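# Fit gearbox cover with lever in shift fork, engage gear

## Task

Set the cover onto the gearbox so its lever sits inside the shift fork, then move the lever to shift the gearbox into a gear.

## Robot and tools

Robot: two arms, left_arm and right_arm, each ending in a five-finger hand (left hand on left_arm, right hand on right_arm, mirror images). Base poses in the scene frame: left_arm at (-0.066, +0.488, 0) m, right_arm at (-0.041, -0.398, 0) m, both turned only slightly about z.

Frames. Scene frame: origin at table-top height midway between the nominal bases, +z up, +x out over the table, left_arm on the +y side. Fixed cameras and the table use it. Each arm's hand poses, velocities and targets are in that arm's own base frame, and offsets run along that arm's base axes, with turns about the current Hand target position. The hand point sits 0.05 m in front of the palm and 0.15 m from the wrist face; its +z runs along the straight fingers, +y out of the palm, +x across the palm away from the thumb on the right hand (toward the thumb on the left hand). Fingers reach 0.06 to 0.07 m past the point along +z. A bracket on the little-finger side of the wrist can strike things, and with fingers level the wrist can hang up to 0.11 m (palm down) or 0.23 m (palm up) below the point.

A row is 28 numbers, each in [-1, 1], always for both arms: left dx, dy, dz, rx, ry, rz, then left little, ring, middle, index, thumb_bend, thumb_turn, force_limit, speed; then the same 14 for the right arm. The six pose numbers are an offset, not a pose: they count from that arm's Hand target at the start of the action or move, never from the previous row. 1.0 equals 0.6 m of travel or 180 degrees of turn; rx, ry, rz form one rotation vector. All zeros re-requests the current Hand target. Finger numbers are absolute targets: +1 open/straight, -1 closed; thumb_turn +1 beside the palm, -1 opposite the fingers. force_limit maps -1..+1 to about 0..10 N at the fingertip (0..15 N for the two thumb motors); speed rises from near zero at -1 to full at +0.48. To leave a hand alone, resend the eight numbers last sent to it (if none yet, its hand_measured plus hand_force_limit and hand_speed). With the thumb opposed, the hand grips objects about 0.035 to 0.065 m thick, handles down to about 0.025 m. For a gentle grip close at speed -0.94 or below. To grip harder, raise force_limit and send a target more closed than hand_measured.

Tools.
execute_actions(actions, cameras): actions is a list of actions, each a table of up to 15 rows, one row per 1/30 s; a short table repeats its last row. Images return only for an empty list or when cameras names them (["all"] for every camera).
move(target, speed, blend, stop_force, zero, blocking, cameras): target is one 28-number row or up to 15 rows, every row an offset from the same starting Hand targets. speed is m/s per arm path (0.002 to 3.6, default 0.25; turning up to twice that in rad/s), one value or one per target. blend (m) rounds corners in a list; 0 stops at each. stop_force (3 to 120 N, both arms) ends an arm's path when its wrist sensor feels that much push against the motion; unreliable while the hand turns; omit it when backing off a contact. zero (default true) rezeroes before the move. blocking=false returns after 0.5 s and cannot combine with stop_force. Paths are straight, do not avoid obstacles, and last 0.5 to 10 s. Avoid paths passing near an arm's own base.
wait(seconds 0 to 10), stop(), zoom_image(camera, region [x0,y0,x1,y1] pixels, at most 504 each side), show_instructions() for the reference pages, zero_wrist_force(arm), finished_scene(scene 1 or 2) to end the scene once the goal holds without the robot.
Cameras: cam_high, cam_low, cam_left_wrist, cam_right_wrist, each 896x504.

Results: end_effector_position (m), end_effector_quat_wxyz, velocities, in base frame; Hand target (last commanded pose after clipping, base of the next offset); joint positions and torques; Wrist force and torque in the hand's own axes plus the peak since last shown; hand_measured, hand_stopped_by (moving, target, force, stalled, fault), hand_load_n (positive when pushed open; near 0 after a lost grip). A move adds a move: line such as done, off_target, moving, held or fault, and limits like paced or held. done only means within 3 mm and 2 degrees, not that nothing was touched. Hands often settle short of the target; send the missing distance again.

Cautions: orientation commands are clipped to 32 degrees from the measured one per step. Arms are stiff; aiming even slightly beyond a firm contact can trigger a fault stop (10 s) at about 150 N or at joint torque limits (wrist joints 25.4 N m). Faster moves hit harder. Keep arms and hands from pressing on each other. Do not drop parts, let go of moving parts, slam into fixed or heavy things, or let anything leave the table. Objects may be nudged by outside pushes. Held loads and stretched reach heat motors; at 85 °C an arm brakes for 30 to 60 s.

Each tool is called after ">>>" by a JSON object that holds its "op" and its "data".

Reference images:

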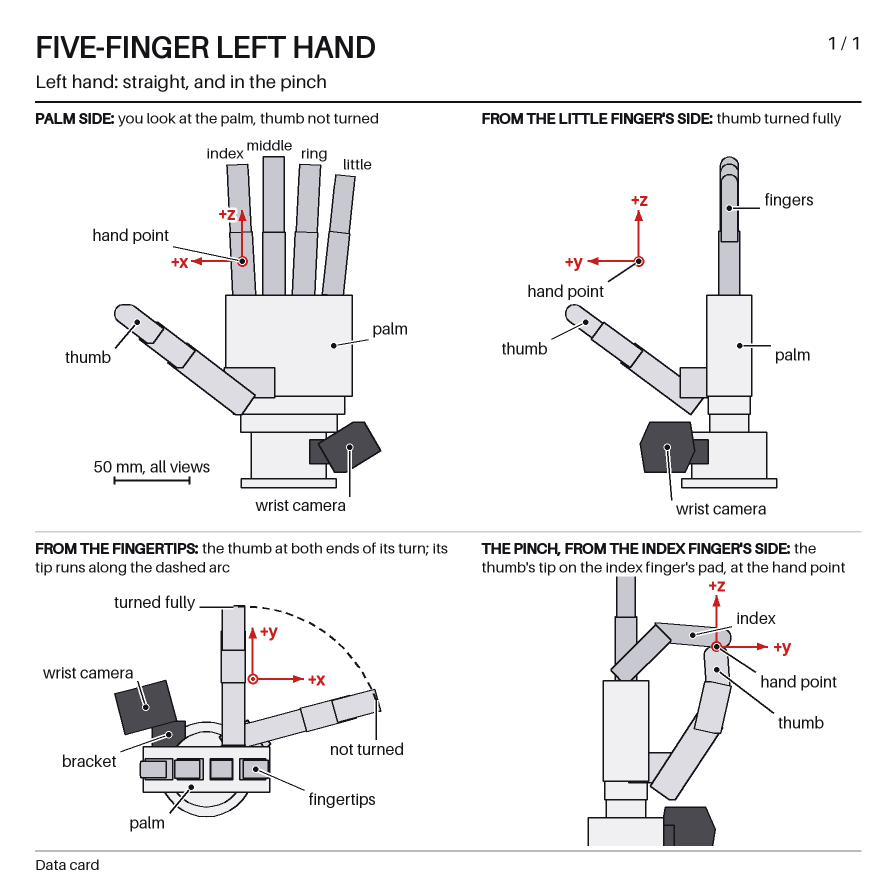

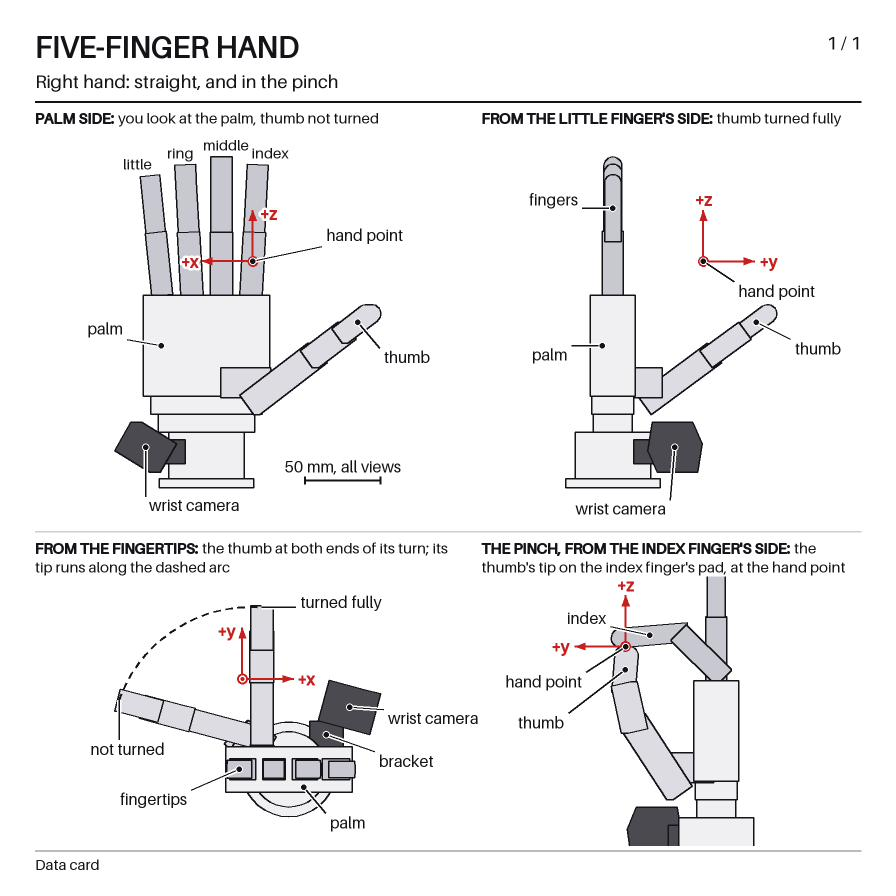

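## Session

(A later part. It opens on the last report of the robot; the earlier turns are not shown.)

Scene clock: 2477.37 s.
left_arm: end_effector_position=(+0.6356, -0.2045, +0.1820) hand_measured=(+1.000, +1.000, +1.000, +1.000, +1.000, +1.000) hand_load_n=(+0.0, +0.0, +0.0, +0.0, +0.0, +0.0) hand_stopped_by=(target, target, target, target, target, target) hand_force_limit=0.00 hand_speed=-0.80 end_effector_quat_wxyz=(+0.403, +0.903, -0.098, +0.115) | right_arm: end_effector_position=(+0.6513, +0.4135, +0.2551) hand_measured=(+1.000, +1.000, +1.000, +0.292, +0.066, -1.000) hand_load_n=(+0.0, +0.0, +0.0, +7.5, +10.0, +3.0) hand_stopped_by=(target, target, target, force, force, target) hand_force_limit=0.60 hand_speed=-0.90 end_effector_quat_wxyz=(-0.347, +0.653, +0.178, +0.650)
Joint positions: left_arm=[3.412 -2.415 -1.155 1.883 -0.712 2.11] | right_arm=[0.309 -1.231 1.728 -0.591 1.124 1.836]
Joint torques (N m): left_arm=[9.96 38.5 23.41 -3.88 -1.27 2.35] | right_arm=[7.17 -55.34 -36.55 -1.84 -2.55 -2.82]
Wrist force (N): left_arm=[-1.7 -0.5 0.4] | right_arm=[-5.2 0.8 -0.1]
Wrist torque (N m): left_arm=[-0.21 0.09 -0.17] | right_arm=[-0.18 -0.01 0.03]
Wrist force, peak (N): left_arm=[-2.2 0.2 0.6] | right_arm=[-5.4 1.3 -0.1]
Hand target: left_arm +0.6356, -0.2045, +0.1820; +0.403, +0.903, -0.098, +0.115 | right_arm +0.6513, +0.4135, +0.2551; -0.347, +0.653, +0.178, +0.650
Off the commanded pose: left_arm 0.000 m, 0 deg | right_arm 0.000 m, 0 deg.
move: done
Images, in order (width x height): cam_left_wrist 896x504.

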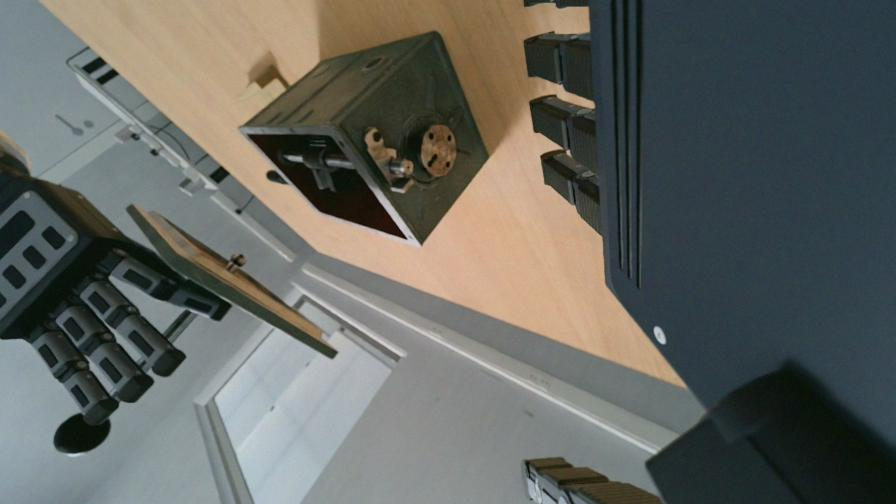

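>>> {"op": "move", "data": {"target": [-0.168,-0.1086,0,0,0,0,1,1,1,1,1,1,0,-0.8, 0,0,-0.155,0,0,0,1,1,1,-0.5,-0.5,-1,0.6,-0.9], "speed": 0.12, "cameras": ["cam_low","cam_left_wrist"]}}

>>> {"op": "zoom_image", "data": {"camera": "cam_left_wrist", "region": [300, 140, 540, 370]}}

>>> {"op": "zoom_image", "data": {"camera": "cam_low", "region": [314, 240, 366, 270]}}

>>> {"op": "zoom_image", "data": {"camera": "cam_low", "region": [360, 240, 412, 270]}}

Scene clock: 2578.47 s.
left_arm: end_effector_position=(+0.5349, -0.2697, +0.1820) hand_measured=(+1.000, +1.000, +1.000, +1.000, +1.000, +1.000) hand_load_n=(+0.0, +0.0, +0.0, +0.0, +0.0, +0.0) hand_stopped_by=(target, target, target, target, target, target) hand_force_limit=0.00 hand_speed=-0.80 end_effector_quat_wxyz=(+0.403, +0.903, -0.098, +0.115) | right_arm: end_effector_position=(+0.6513, +0.4135, +0.1621) hand_measured=(+1.000, +1.000, +1.000, +0.292, +0.066, -1.000) hand_load_n=(+0.0, +0.0, +0.0, +7.5, +10.0, +3.0) hand_stopped_by=(target, target, target, force, force, target) hand_force_limit=0.60 hand_speed=-0.90 end_effector_quat_wxyz=(-0.347, +0.653, +0.178, +0.650)
Joint positions: left_arm=[3.335 -2.189 -1.542 2.133 -0.707 1.993] | right_arm=[0.309 -1.104 1.823 -0.814 1.124 1.836]
Joint torques (N m): left_arm=[-10.92 47.36 6.27 -0.83 3.61 -2.17] | right_arm=[-5.72 -35.4 -13.2 -5.68 -1.05 1.84]
Wrist force (N): left_arm=[-1.7 -0.4 0.2] | right_arm=[-4.9 1.2 -0.1]
Wrist torque (N m): left_arm=[-0.17 0.09 0.01] | right_arm=[-0.14 -0.04 0.07]
Wrist force, peak (N): left_arm=[-2.2 -0.1 0.5] | right_arm=[-5.9 1.3 0.0]
Hand target: left_arm +0.5348, -0.2697, +0.1820; +0.403, +0.903, -0.098, +0.115 | right_arm +0.6513, +0.4135, +0.1621; -0.347, +0.653, +0.178, +0.650
Off the commanded pose: left_arm 0.000 m, 0 deg | right_arm 0.000 m, 0 deg.
move: done
Images, in order (width x height): cam_low 896x504, cam_left_wrist 896x504.

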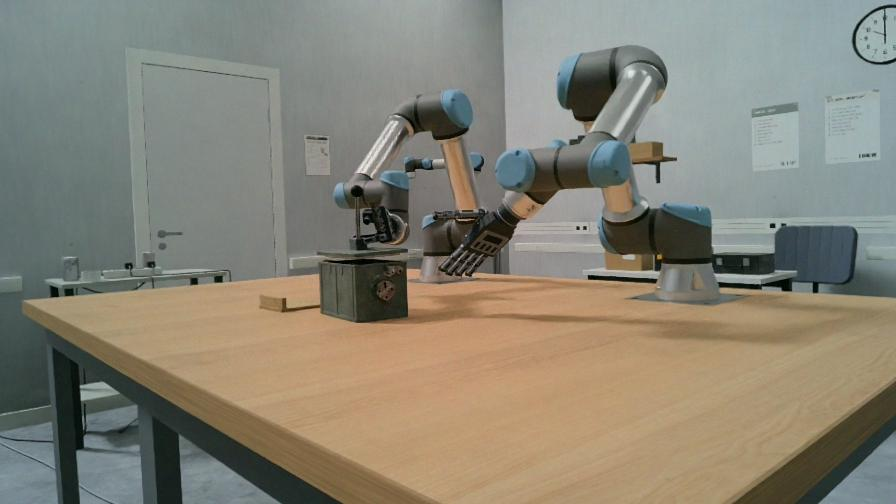

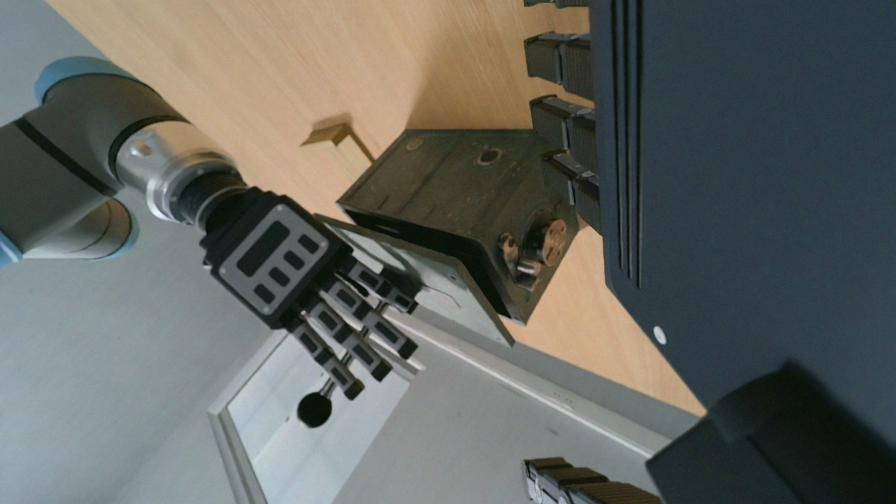

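Scaled by 2.100 from the camera's 896x504 image, which has a finer 1280x720 frame.

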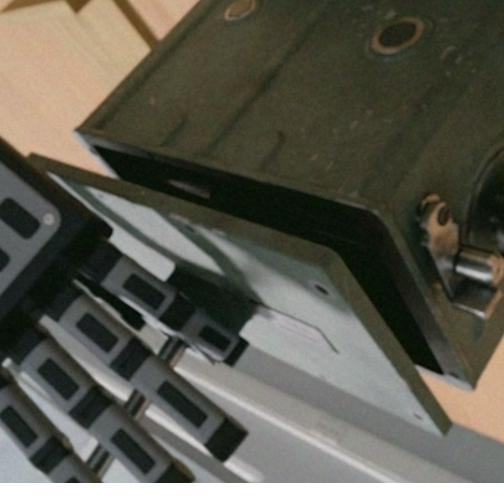

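Scaled by 9.692 from the camera's 896x504 image, which has a finer 1280x720 frame.

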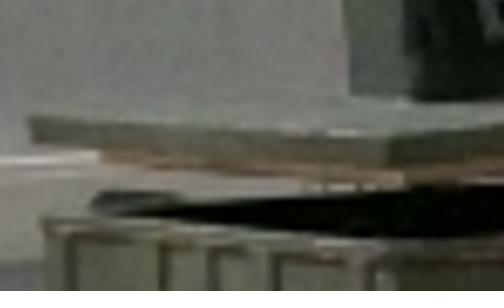

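Scaled by 9.692 from the camera's 896x504 image, which has a finer 1280x720 frame.

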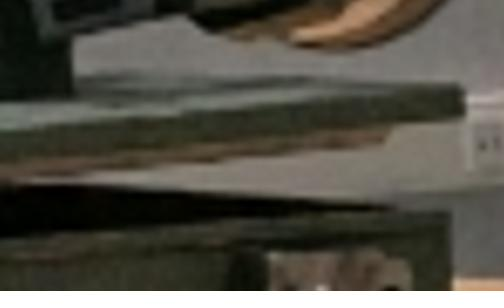

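>>> {"op": "move", "data": {"target": [0,0,0,0,0,0,1,1,1,1,1,1,0,-0.8, 0.0048,0.0063,-0.007,0,0,0,1,1,1,-0.5,-0.5,-1,0.6,-0.9], "speed": 0.05, "cameras": ["cam_low","cam_left_wrist","cam_high"]}}

>>> {"op": "zoom_image", "data": {"camera": "cam_left_wrist", "region": [300, 180, 420, 290]}}

>>> {"op": "zoom_image", "data": {"camera": "cam_left_wrist", "region": [430, 220, 550, 360]}}

>>> {"op": "zoom_image", "data": {"camera": "cam_low", "region": [314, 240, 366, 270]}}

>>> {"op": "zoom_image", "data": {"camera": "cam_low", "region": [360, 240, 412, 270]}}

>>> {"op": "zoom_image", "data": {"camera": "cam_high", "region": [450, 235, 570, 330]}}

Scene clock: 2670.30 s.
left_arm: end_effector_position=(+0.5348, -0.2697, +0.1820) hand_measured=(+1.000, +1.000, +1.000, +1.000, +1.000, +1.000) hand_load_n=(+0.0, +0.0, +0.0, +0.0, +0.0, +0.0) hand_stopped_by=(target, target, target, target, target, target) hand_force_limit=0.00 hand_speed=-0.80 end_effector_quat_wxyz=(+0.403, +0.903, -0.098, +0.115) | right_arm: end_effector_position=(+0.6542, +0.4172, +0.1579) hand_measured=(+1.000, +1.000, +1.000, +0.292, +0.066, -1.000) hand_load_n=(+0.0, +0.0, +0.0, +7.5, +10.0, +3.0) hand_stopped_by=(target, target, target, force, force, target) hand_force_limit=0.60 hand_speed=-0.90 end_effector_quat_wxyz=(-0.347, +0.653, +0.178, +0.650)
Joint positions: left_arm=[3.335 -2.189 -1.543 2.134 -0.707 1.992] | right_arm=[0.314 -1.089 1.813 -0.818 1.13 1.835]
Joint torques (N m): left_arm=[-10.68 47.2 4.91 -1.05 3.59 -1.94] | right_arm=[11.26 -36.2 -33.87 -5.66 2.93 -2.57]
Wrist force (N): left_arm=[-1.8 -0.4 0.2] | right_arm=[-5.0 1.0 -0.1]
Wrist torque (N m): left_arm=[-0.16 0.11 0.00] | right_arm=[-0.17 -0.04 0.10]
Wrist force, peak (N): left_arm=[-1.9 -0.3 0.3] | right_arm=[-5.4 1.0 -0.1]
Hand target: left_arm +0.5348, -0.2697, +0.1820; +0.403, +0.903, -0.098, +0.115 | right_arm +0.6542, +0.4173, +0.1579; -0.347, +0.653, +0.178, +0.650
Off the commanded pose: left_arm 0.000 m, 0 deg | right_arm 0.000 m, 0 deg.
move: done
Images, in order (width x height): cam_high 896x504, cam_low 896x504, cam_left_wrist 896x504.

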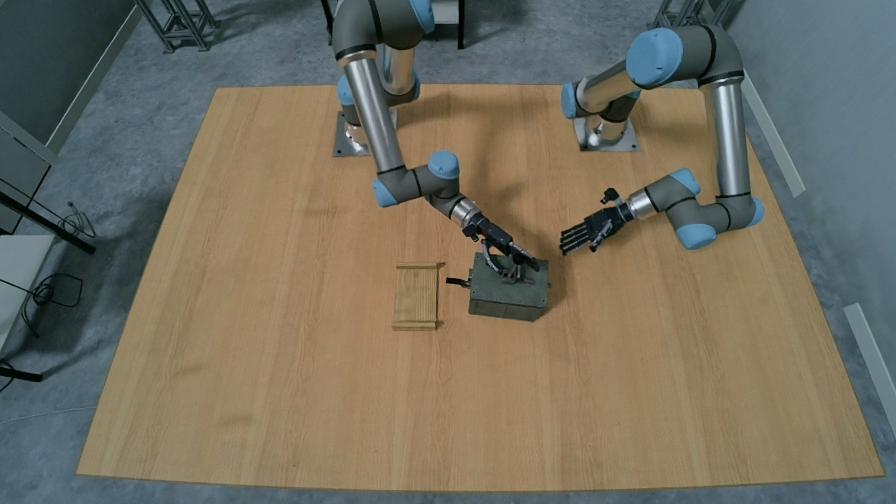

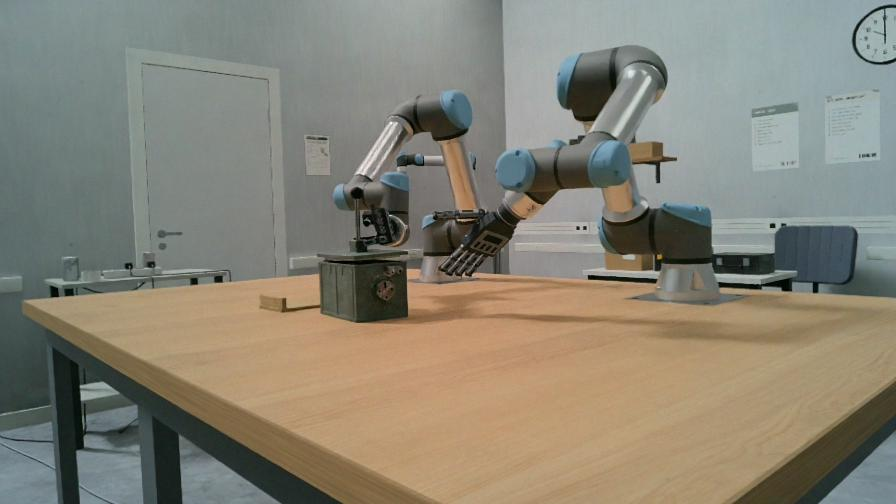

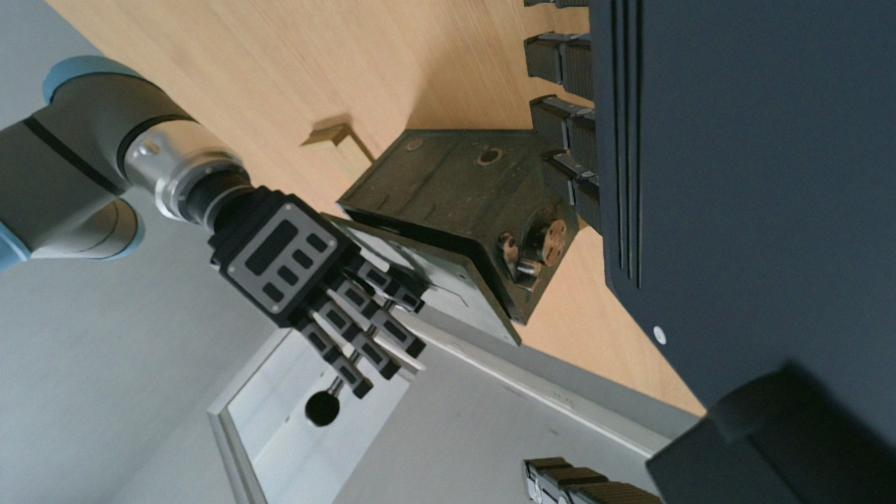

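Scaled by 4.200 from the camera's 896x504 image, which has a finer 1280x720 frame.

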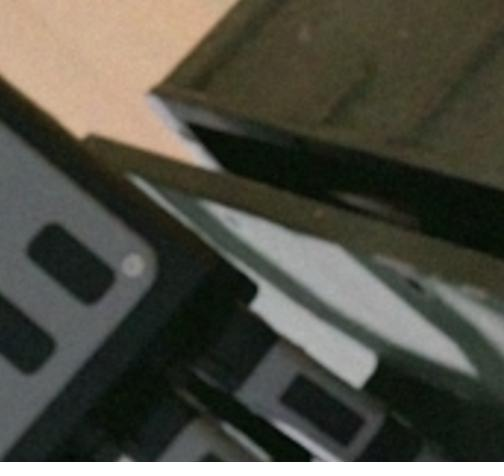

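Scaled by 3.600 from the camera's 896x504 image, which has a finer 1280x720 frame.

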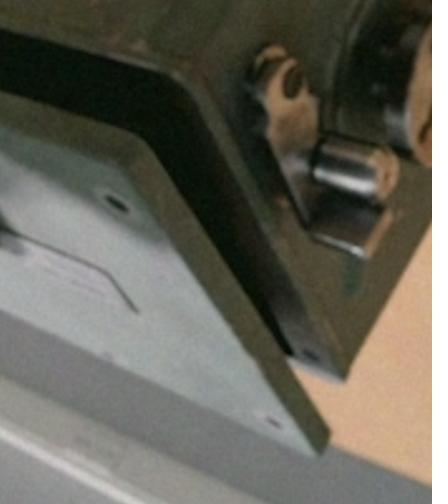

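Scaled by 9.692 from the camera's 896x504 image, which has a finer 1280x720 frame.

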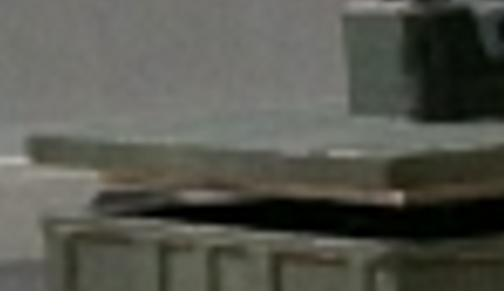

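Scaled by 9.692 from the camera's 896x504 image, which has a finer 1280x720 frame.

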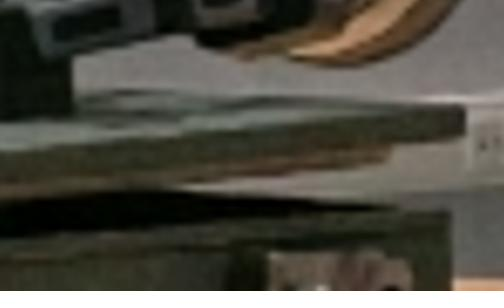

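Scaled by 4.200 from the camera's 896x504 image, which has a finer 1280x720 frame.

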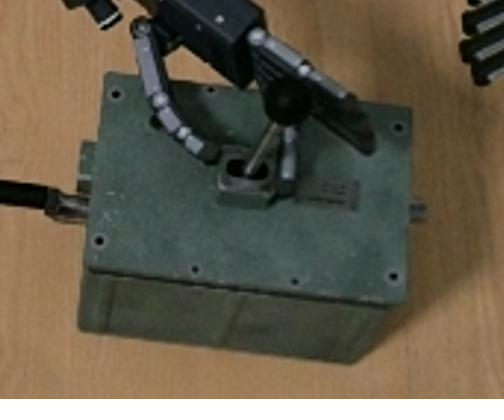

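>>> {"op": "zoom_image", "data": {"camera": "cam_left_wrist", "region": [435, 220, 505, 290]}}

>>> {"op": "zoom_image", "data": {"camera": "cam_left_wrist", "region": [480, 290, 550, 360]}}

>>> {"op": "zoom_image", "data": {"camera": "cam_left_wrist", "region": [310, 190, 370, 240]}}

>>> {"op": "zoom_image", "data": {"camera": "cam_high", "region": [460, 240, 510, 325]}}

>>> {"op": "zoom_image", "data": {"camera": "cam_high", "region": [515, 240, 565, 325]}}

Scaled by 7.200 from the camera's 896x504 image, which has a finer 1280x720 frame.

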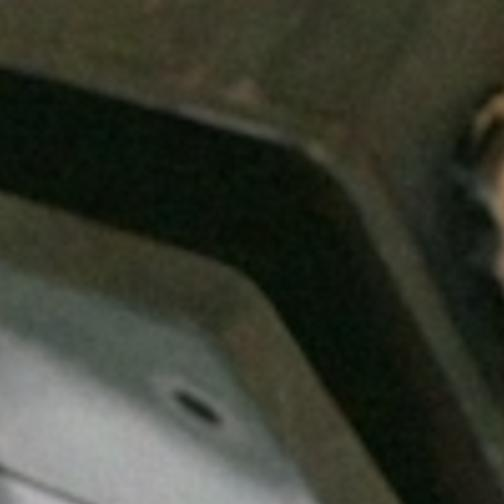

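Scaled by 7.200 from the camera's 896x504 image, which has a finer 1280x720 frame.

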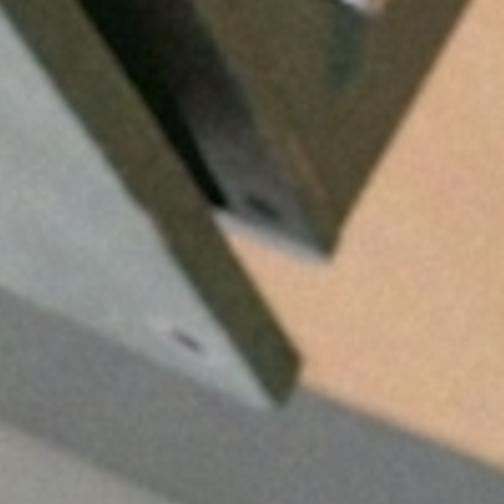

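Scaled by 8.400 from the camera's 896x504 image, which has a finer 1280x720 frame.

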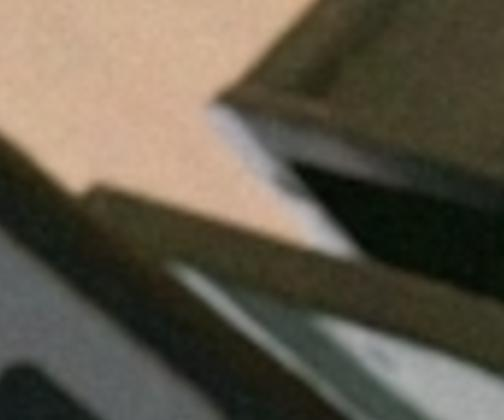

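Scaled by 5.929 from the camera's 896x504 image, which has a finer 1280x720 frame.

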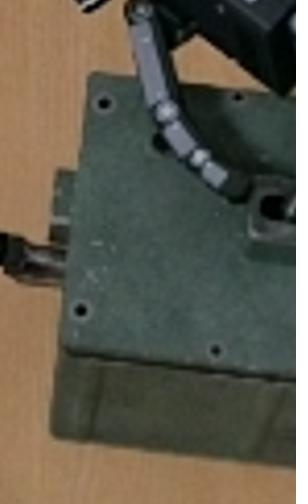

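Scaled by 5.929 from the camera's 896x504 image, which has a finer 1280x720 frame.

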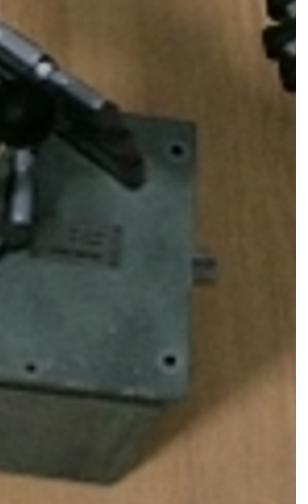

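>>> {"op": "move", "data": {"target": [0,0,0,0,0,0,1,1,1,1,1,1,0,-0.8, 0,0,0,0.0019,-0.0052,0,1,1,1,-0.5,-0.5,-1,0.6,-0.9], "speed": 0.05}}

>>> {"op": "move", "data": {"target": [0,0,0,0,0,0,1,1,1,1,1,1,0,-0.8, 0,0,-0.035,0,0,0,1,1,1,-0.5,-0.5,-1,0.6,-0.9], "speed": 0.012, "stop_force": 5, "cameras": ["cam_low","cam_left_wrist","cam_high"]}}

>>> {"op": "zoom_image", "data": {"camera": "cam_low", "region": [314, 245, 366, 275]}}

>>> {"op": "zoom_image", "data": {"camera": "cam_low", "region": [360, 245, 412, 275]}}

>>> {"op": "zoom_image", "data": {"camera": "cam_left_wrist", "region": [310, 180, 550, 360]}}

Scene clock: 2749.90 s.
left_arm: end_effector_position=(+0.5348, -0.2697, +0.1820) hand_measured=(+1.000, +1.000, +1.000, +1.000, +1.000, +1.000) hand_load_n=(+0.0, +0.0, +0.0, +0.0, +0.0, +0.0) hand_stopped_by=(target, target, target, target, target, target) hand_force_limit=0.00 hand_speed=-0.80 end_effector_quat_wxyz=(+0.403, +0.903, -0.098, +0.115) | right_arm: end_effector_position=(+0.6542, +0.4173, +0.1579) hand_measured=(+1.000, +1.000, +1.000, +0.292, +0.066, -1.000) hand_load_n=(+0.0, +0.0, +0.0, +7.5, +9.5, +2.5) hand_stopped_by=(target, target, target, force, force, target) hand_force_limit=0.60 hand_speed=-0.90 end_effector_quat_wxyz=(-0.347, +0.646, +0.179, +0.655)
Joint positions: left_arm=[3.335 -2.189 -1.543 2.134 -0.707 1.992] | right_arm=[0.314 -1.085 1.822 -0.849 1.13 1.836]
Joint torques (N m): left_arm=[-11 47.44 4.95 -1.11 3.63 -1.82] | right_arm=[5.11 -35.34 -12.4 -5.42 2.82 1.67]
Wrist force (N): left_arm=[-1.5 -0.5 0.4] | right_arm=[-4.8 1.0 -0.2]
Wrist torque (N m): left_arm=[-0.19 0.08 0.02] | right_arm=[-0.17 -0.06 0.00]
Wrist force, peak (N): left_arm=[-1.9 -0.5 0.2] | right_arm=[-5.2 1.4 -0.1]
Hand target: left_arm +0.5348, -0.2697, +0.1820; +0.403, +0.903, -0.098, +0.115 | right_arm +0.6542, +0.4173, +0.1579; -0.347, +0.646, +0.179, +0.655
Off the commanded pose: left_arm 0.000 m, 0 deg | right_arm 0.000 m, 0 deg.
move: done

Scene clock: 2751.90 s.
left_arm: end_effector_position=(+0.5348, -0.2697, +0.1820) hand_measured=(+1.000, +1.000, +1.000, +1.000, +1.000, +1.000) hand_load_n=(+0.0, +0.0, +0.0, +0.0, +0.0, +0.0) hand_stopped_by=(target, target, target, target, target, target) hand_force_limit=0.00 hand_speed=-0.80 end_effector_quat_wxyz=(+0.403, +0.903, -0.098, +0.115) | right_arm: end_effector_position=(+0.6542, +0.4173, +0.1491) hand_measured=(+1.000, +1.000, +1.000, +0.292, +0.066, -1.000) hand_load_n=(+0.0, +0.0, +0.0, +3.0, +9.0, +2.0) hand_stopped_by=(target, target, target, force, force, target) hand_force_limit=0.60 hand_speed=-0.90 end_effector_quat_wxyz=(-0.347, +0.646, +0.179, +0.655)
Joint positions: left_arm=[3.335 -2.189 -1.543 2.134 -0.707 1.992] | right_arm=[0.314 -1.07 1.828 -0.869 1.13 1.836]
Joint torques (N m): left_arm=[-10.51 46.83 5.06 -1.09 3.48 -1.85] | right_arm=[0.21 -56.07 -31.07 -1.51 1.72 1.36]
Wrist force (N): left_arm=[-1.7 -0.3 0.1] | right_arm=[-0.7 2.2 -2.5]
Wrist torque (N m): left_arm=[-0.15 0.10 0.00] | right_arm=[-0.11 0.14 0.05]
Wrist force, peak (N): left_arm=[-1.9 -0.4 0.2] | right_arm=[-5.1 1.1 -0.1]
Hand target: left_arm +0.5348, -0.2697, +0.1820; +0.403, +0.903, -0.098, +0.115 | right_arm +0.6542, +0.4173, +0.1492; -0.347, +0.646, +0.179, +0.655 (not the last commanded pose)
Off the commanded pose: left_arm 0.000 m, 0 deg | right_arm 0.012 m, 0 deg.
move: contact (right_arm)
Images, in order (width x height): cam_high 896x504, cam_low 896x504, cam_left_wrist 896x504.

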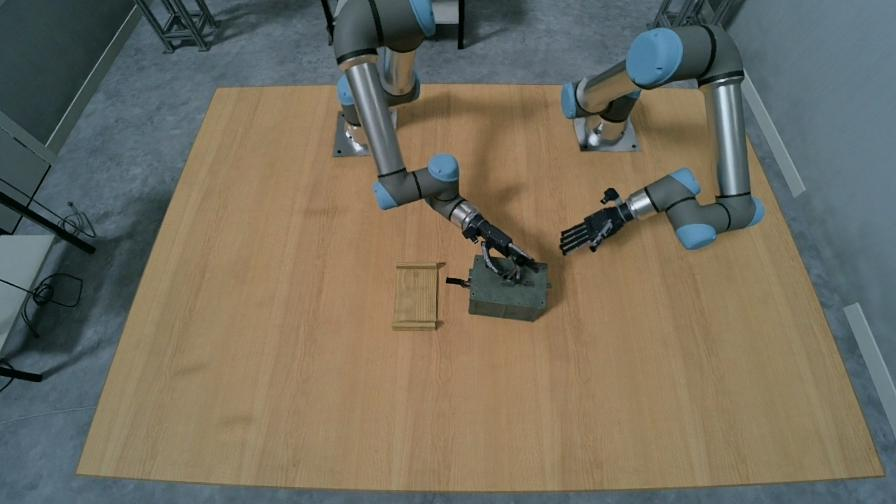

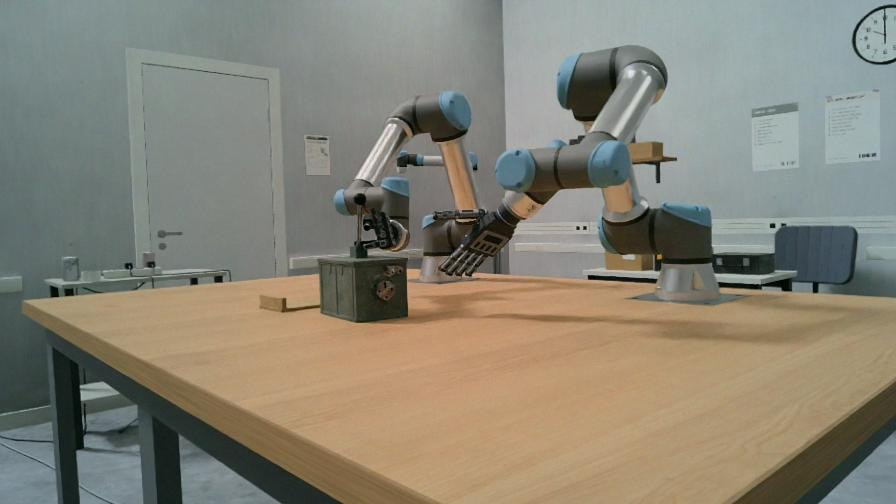

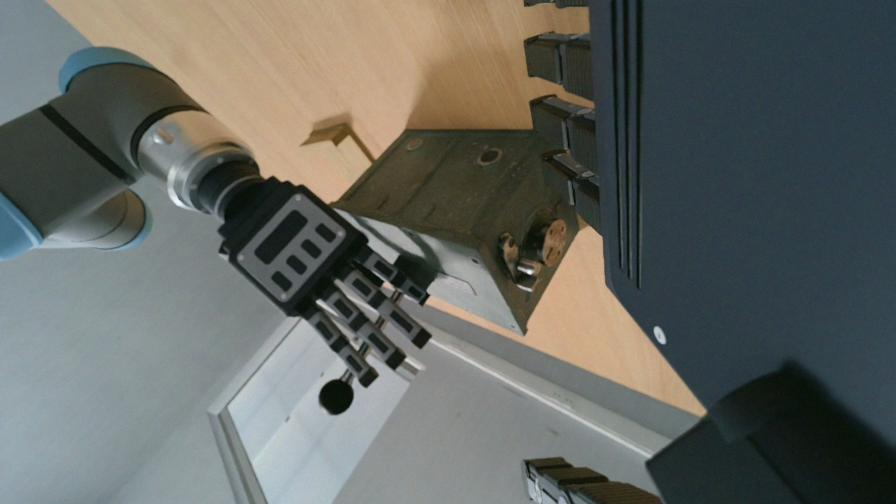

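Scaled by 9.692 from the camera's 896x504 image, which has a finer 1280x720 frame.

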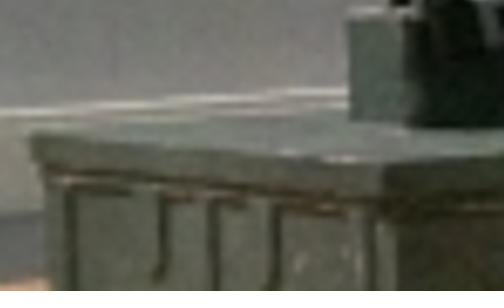

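Scaled by 9.692 from the camera's 896x504 image, which has a finer 1280x720 frame.

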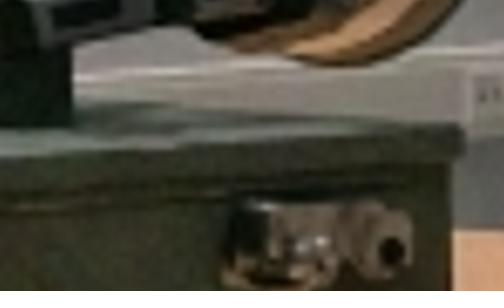

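Scaled by 2.100 from the camera's 896x504 image, which has a finer 1280x720 frame.

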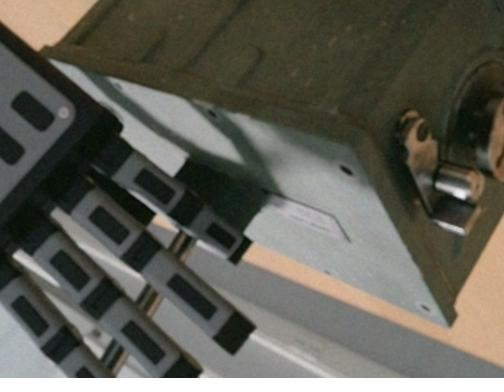

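>>> {"op": "move", "data": {"target": [0,0,0,0,0,0,1,1,1,1,1,1,0,-0.8, 0,0,0,0,0,0,1,1,1,0.6,0.4,-1,0.6,-0.85], "speed": 0.05, "cameras": ["cam_low","cam_right_wrist","cam_high"]}}

>>> {"op": "zoom_image", "data": {"camera": "cam_low", "region": [310, 235, 420, 285]}}

>>> {"op": "zoom_image", "data": {"camera": "cam_high", "region": [450, 235, 570, 330]}}

Scene clock: 2773.47 s.
left_arm: end_effector_position=(+0.5348, -0.2697, +0.1820) hand_measured=(+1.000, +1.000, +1.000, +1.000, +1.000, +1.000) hand_load_n=(+0.0, +0.0, +0.0, +0.0, +0.0, +0.0) hand_stopped_by=(target, target, target, target, target, target) hand_force_limit=0.00 hand_speed=-0.80 end_effector_quat_wxyz=(+0.403, +0.903, -0.098, +0.115) | right_arm: end_effector_position=(+0.6542, +0.4173, +0.1492) hand_measured=(+1.000, +1.000, +1.000, +0.600, +0.400, -1.000) hand_load_n=(+0.0, +0.0, +0.0, +0.0, +0.0, +0.0) hand_stopped_by=(target, target, target, target, target, target) hand_force_limit=0.60 hand_speed=-0.85 end_effector_quat_wxyz=(-0.347, +0.646, +0.179, +0.656)
Joint positions: left_arm=[3.335 -2.189 -1.543 2.134 -0.707 1.992] | right_arm=[0.314 -1.07 1.828 -0.869 1.13 1.836]
Joint torques (N m): left_arm=[-10.39 46.53 5.89 -1.1 3.45 -1.83] | right_arm=[-0.85 -37.71 -9.98 -0.26 1.66 1.12]
Wrist force (N): left_arm=[-1.7 -0.6 0.3] | right_arm=[2.0 -0.7 0.5]
Wrist torque (N m): left_arm=[-0.20 0.10 0.01] | right_arm=[-0.17 0.12 0.06]
Wrist force, peak (N): left_arm=[-2.0 -0.5 0.1] | right_arm=[-1.4 3.3 -3.0]
Hand target: left_arm +0.5348, -0.2697, +0.1820; +0.403, +0.903, -0.098, +0.115 | right_arm +0.6542, +0.4173, +0.1492; -0.347, +0.646, +0.179, +0.655
Off the commanded pose: left_arm 0.000 m, 0 deg | right_arm 0.000 m, 0 deg.
move: done
Images, in order (width x height): cam_high 896x504, cam_low 896x504, cam_right_wrist 896x504.

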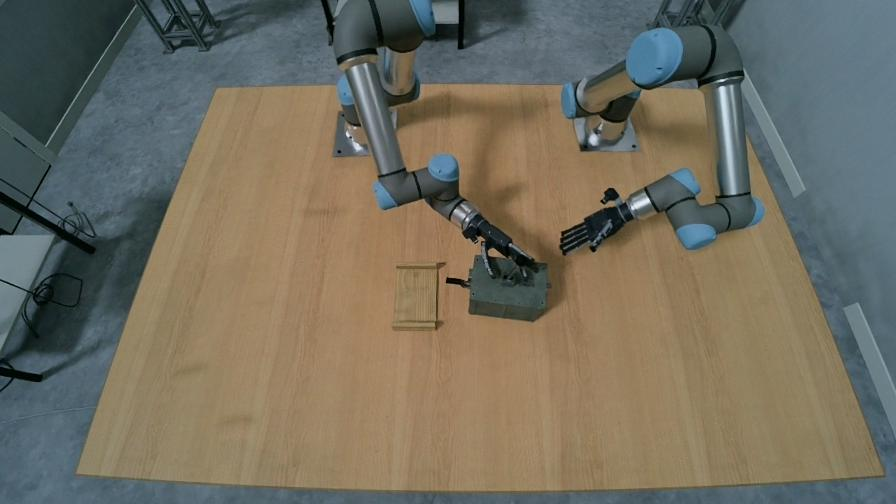

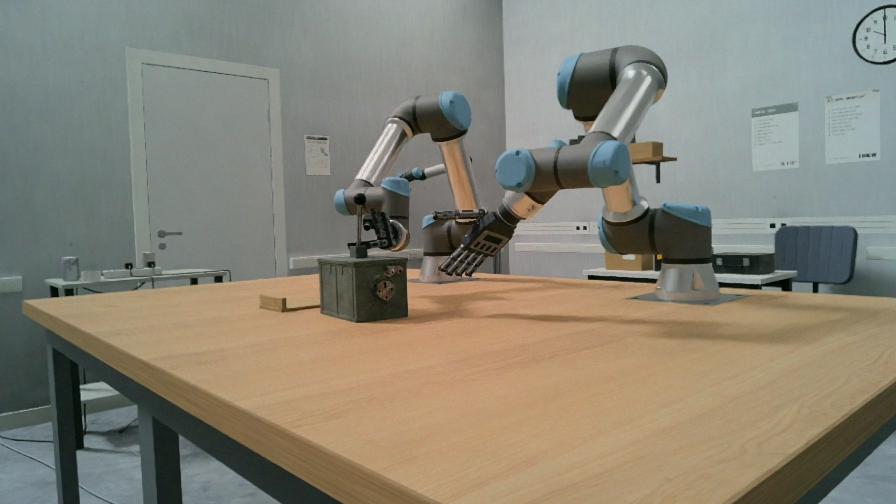

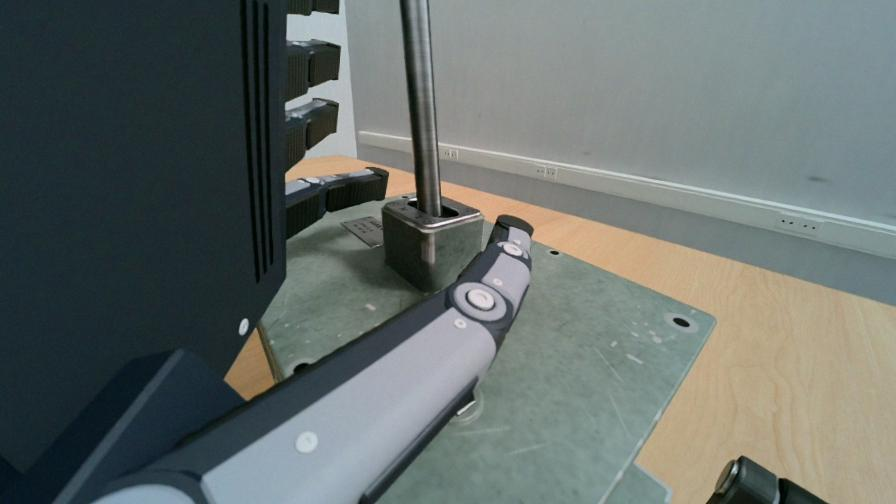

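Scaled by 4.582 from the camera's 896x504 image, which has a finer 1280x720 frame.

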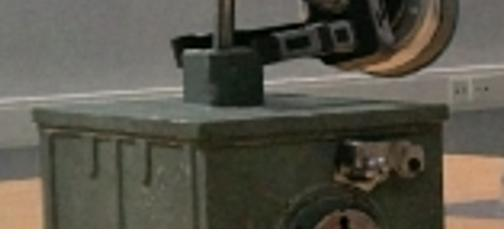

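Scaled by 4.200 from the camera's 896x504 image, which has a finer 1280x720 frame.

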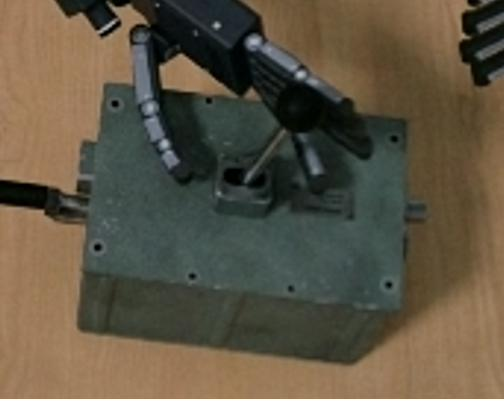

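>>> {"op": "move", "data": {"target": [[0,0,0,0,0,0,1,1,1,1,1,1,0,-0.8, -0.06,-0.0567,0.01,0,0,0,1,1,1,0.85,0.6,-1,0.6,-0.8],[0,0,0,0,0,0,1,1,1,1,1,1,0,-0.8, -0.25,-0.25,0.12,0,0,0,1,1,1,0.85,0.6,-1,0.6,-0.8]], "speed": [0.05, 0.15], "cameras": ["cam_low","cam_left_wrist","cam_high","cam_right_wrist"]}}

>>> {"op": "zoom_image", "data": {"camera": "cam_low", "region": [310, 235, 420, 285]}}

>>> {"op": "zoom_image", "data": {"camera": "cam_high", "region": [450, 235, 570, 330]}}

>>> {"op": "zoom_image", "data": {"camera": "cam_left_wrist", "region": [280, 180, 560, 420]}}

Scene clock: 2806.67 s.
left_arm: end_effector_position=(+0.5348, -0.2697, +0.1820) hand_measured=(+1.000, +1.000, +1.000, +1.000, +1.000, +1.000) hand_load_n=(+0.0, +0.0, +0.0, +0.0, +0.0, +0.0) hand_stopped_by=(target, target, target, target, target, target) hand_force_limit=0.00 hand_speed=-0.80 end_effector_quat_wxyz=(+0.403, +0.903, -0.098, +0.115) | right_arm: end_effector_position=(+0.5042, +0.2673, +0.2211) hand_measured=(+1.000, +1.000, +1.000, +0.850, +0.600, -1.000) hand_load_n=(+0.0, +0.0, +0.0, -0.5, +0.0, +0.5) hand_stopped_by=(target, target, target, target, target, target) hand_force_limit=0.60 hand_speed=-0.80 end_effector_quat_wxyz=(-0.347, +0.646, +0.179, +0.655)
Joint positions: left_arm=[3.335 -2.189 -1.543 2.134 -0.707 1.992] | right_arm=[-0.007 -1.65 2.337 -0.826 0.811 1.884]
Joint torques (N m): left_arm=[-9.95 46.2 5.17 -1.16 3.37 -1.77] | right_arm=[-11.68 -27.89 -8.75 0.63 -2.59 2.3]
Wrist force (N): left_arm=[-1.5 -0.5 0.0] | right_arm=[1.7 -1.0 0.6]
Wrist torque (N m): left_arm=[-0.16 0.06 0.02] | right_arm=[-0.22 0.14 -0.06]
Wrist force, peak (N): left_arm=[-1.9 -0.5 0.2] | right_arm=[2.0 -1.3 0.6]
Hand target: left_arm +0.5348, -0.2697, +0.1820; +0.403, +0.903, -0.098, +0.115 | right_arm +0.5042, +0.2673, +0.2212; -0.347, +0.646, +0.179, +0.655
Off the commanded pose: left_arm 0.000 m, 0 deg | right_arm 0.000 m, 0 deg.
move: done

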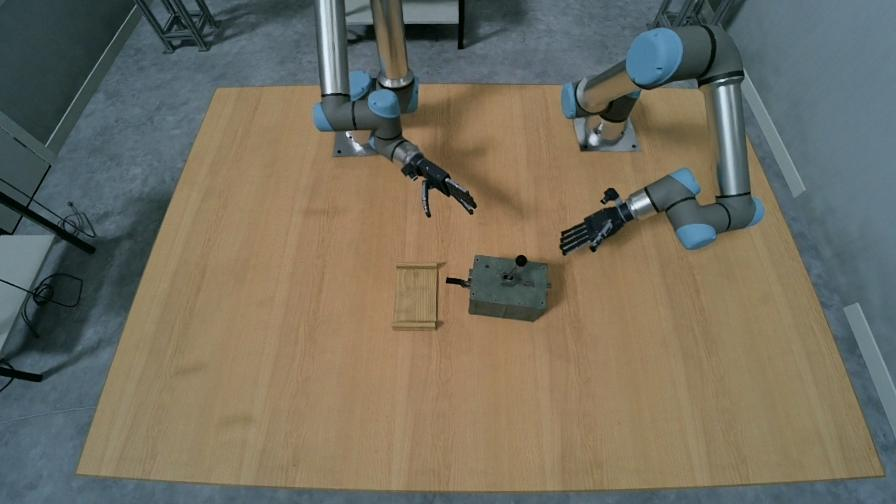

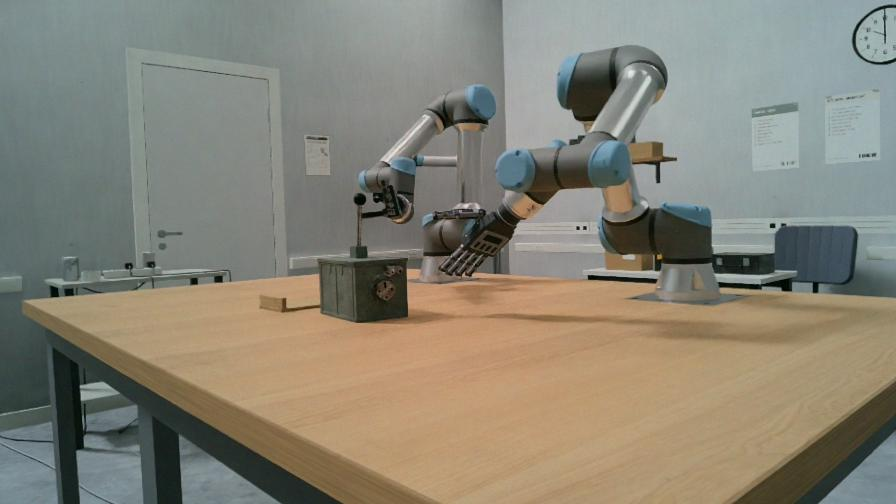

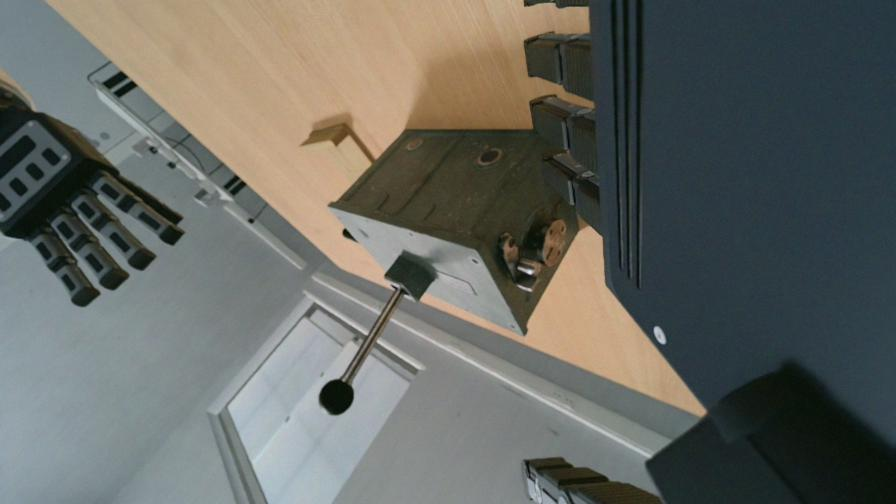

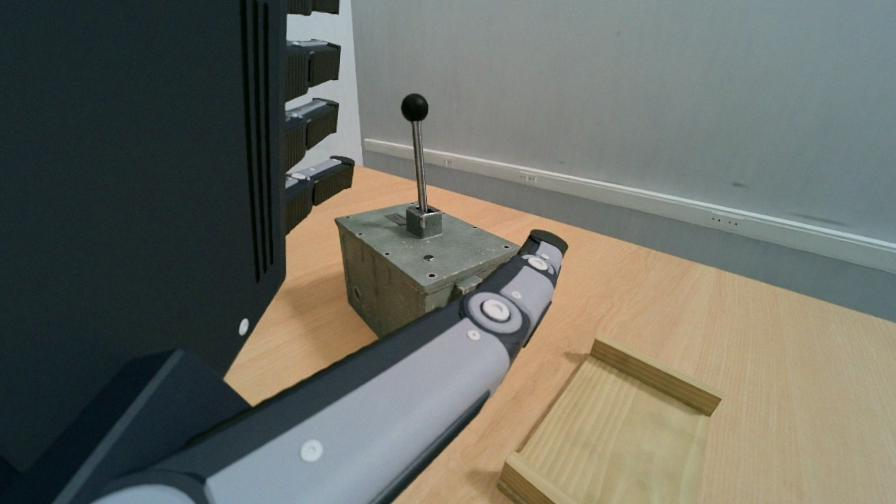

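Scaled by 4.582 from the camera's 896x504 image, which has a finer 1280x720 frame.

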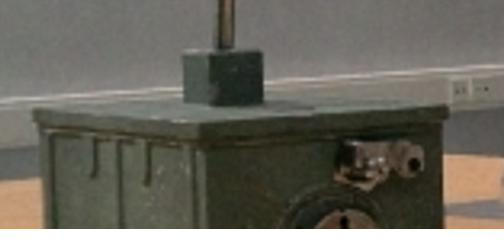

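Scaled by 4.200 from the camera's 896x504 image, which has a finer 1280x720 frame.

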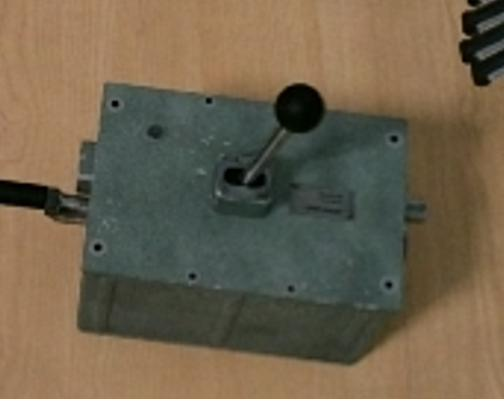

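Scaled by 1.800 from the camera's 896x504 image, which has a finer 1280x720 frame.

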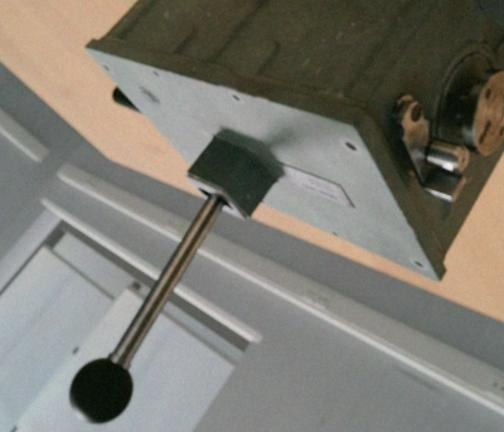

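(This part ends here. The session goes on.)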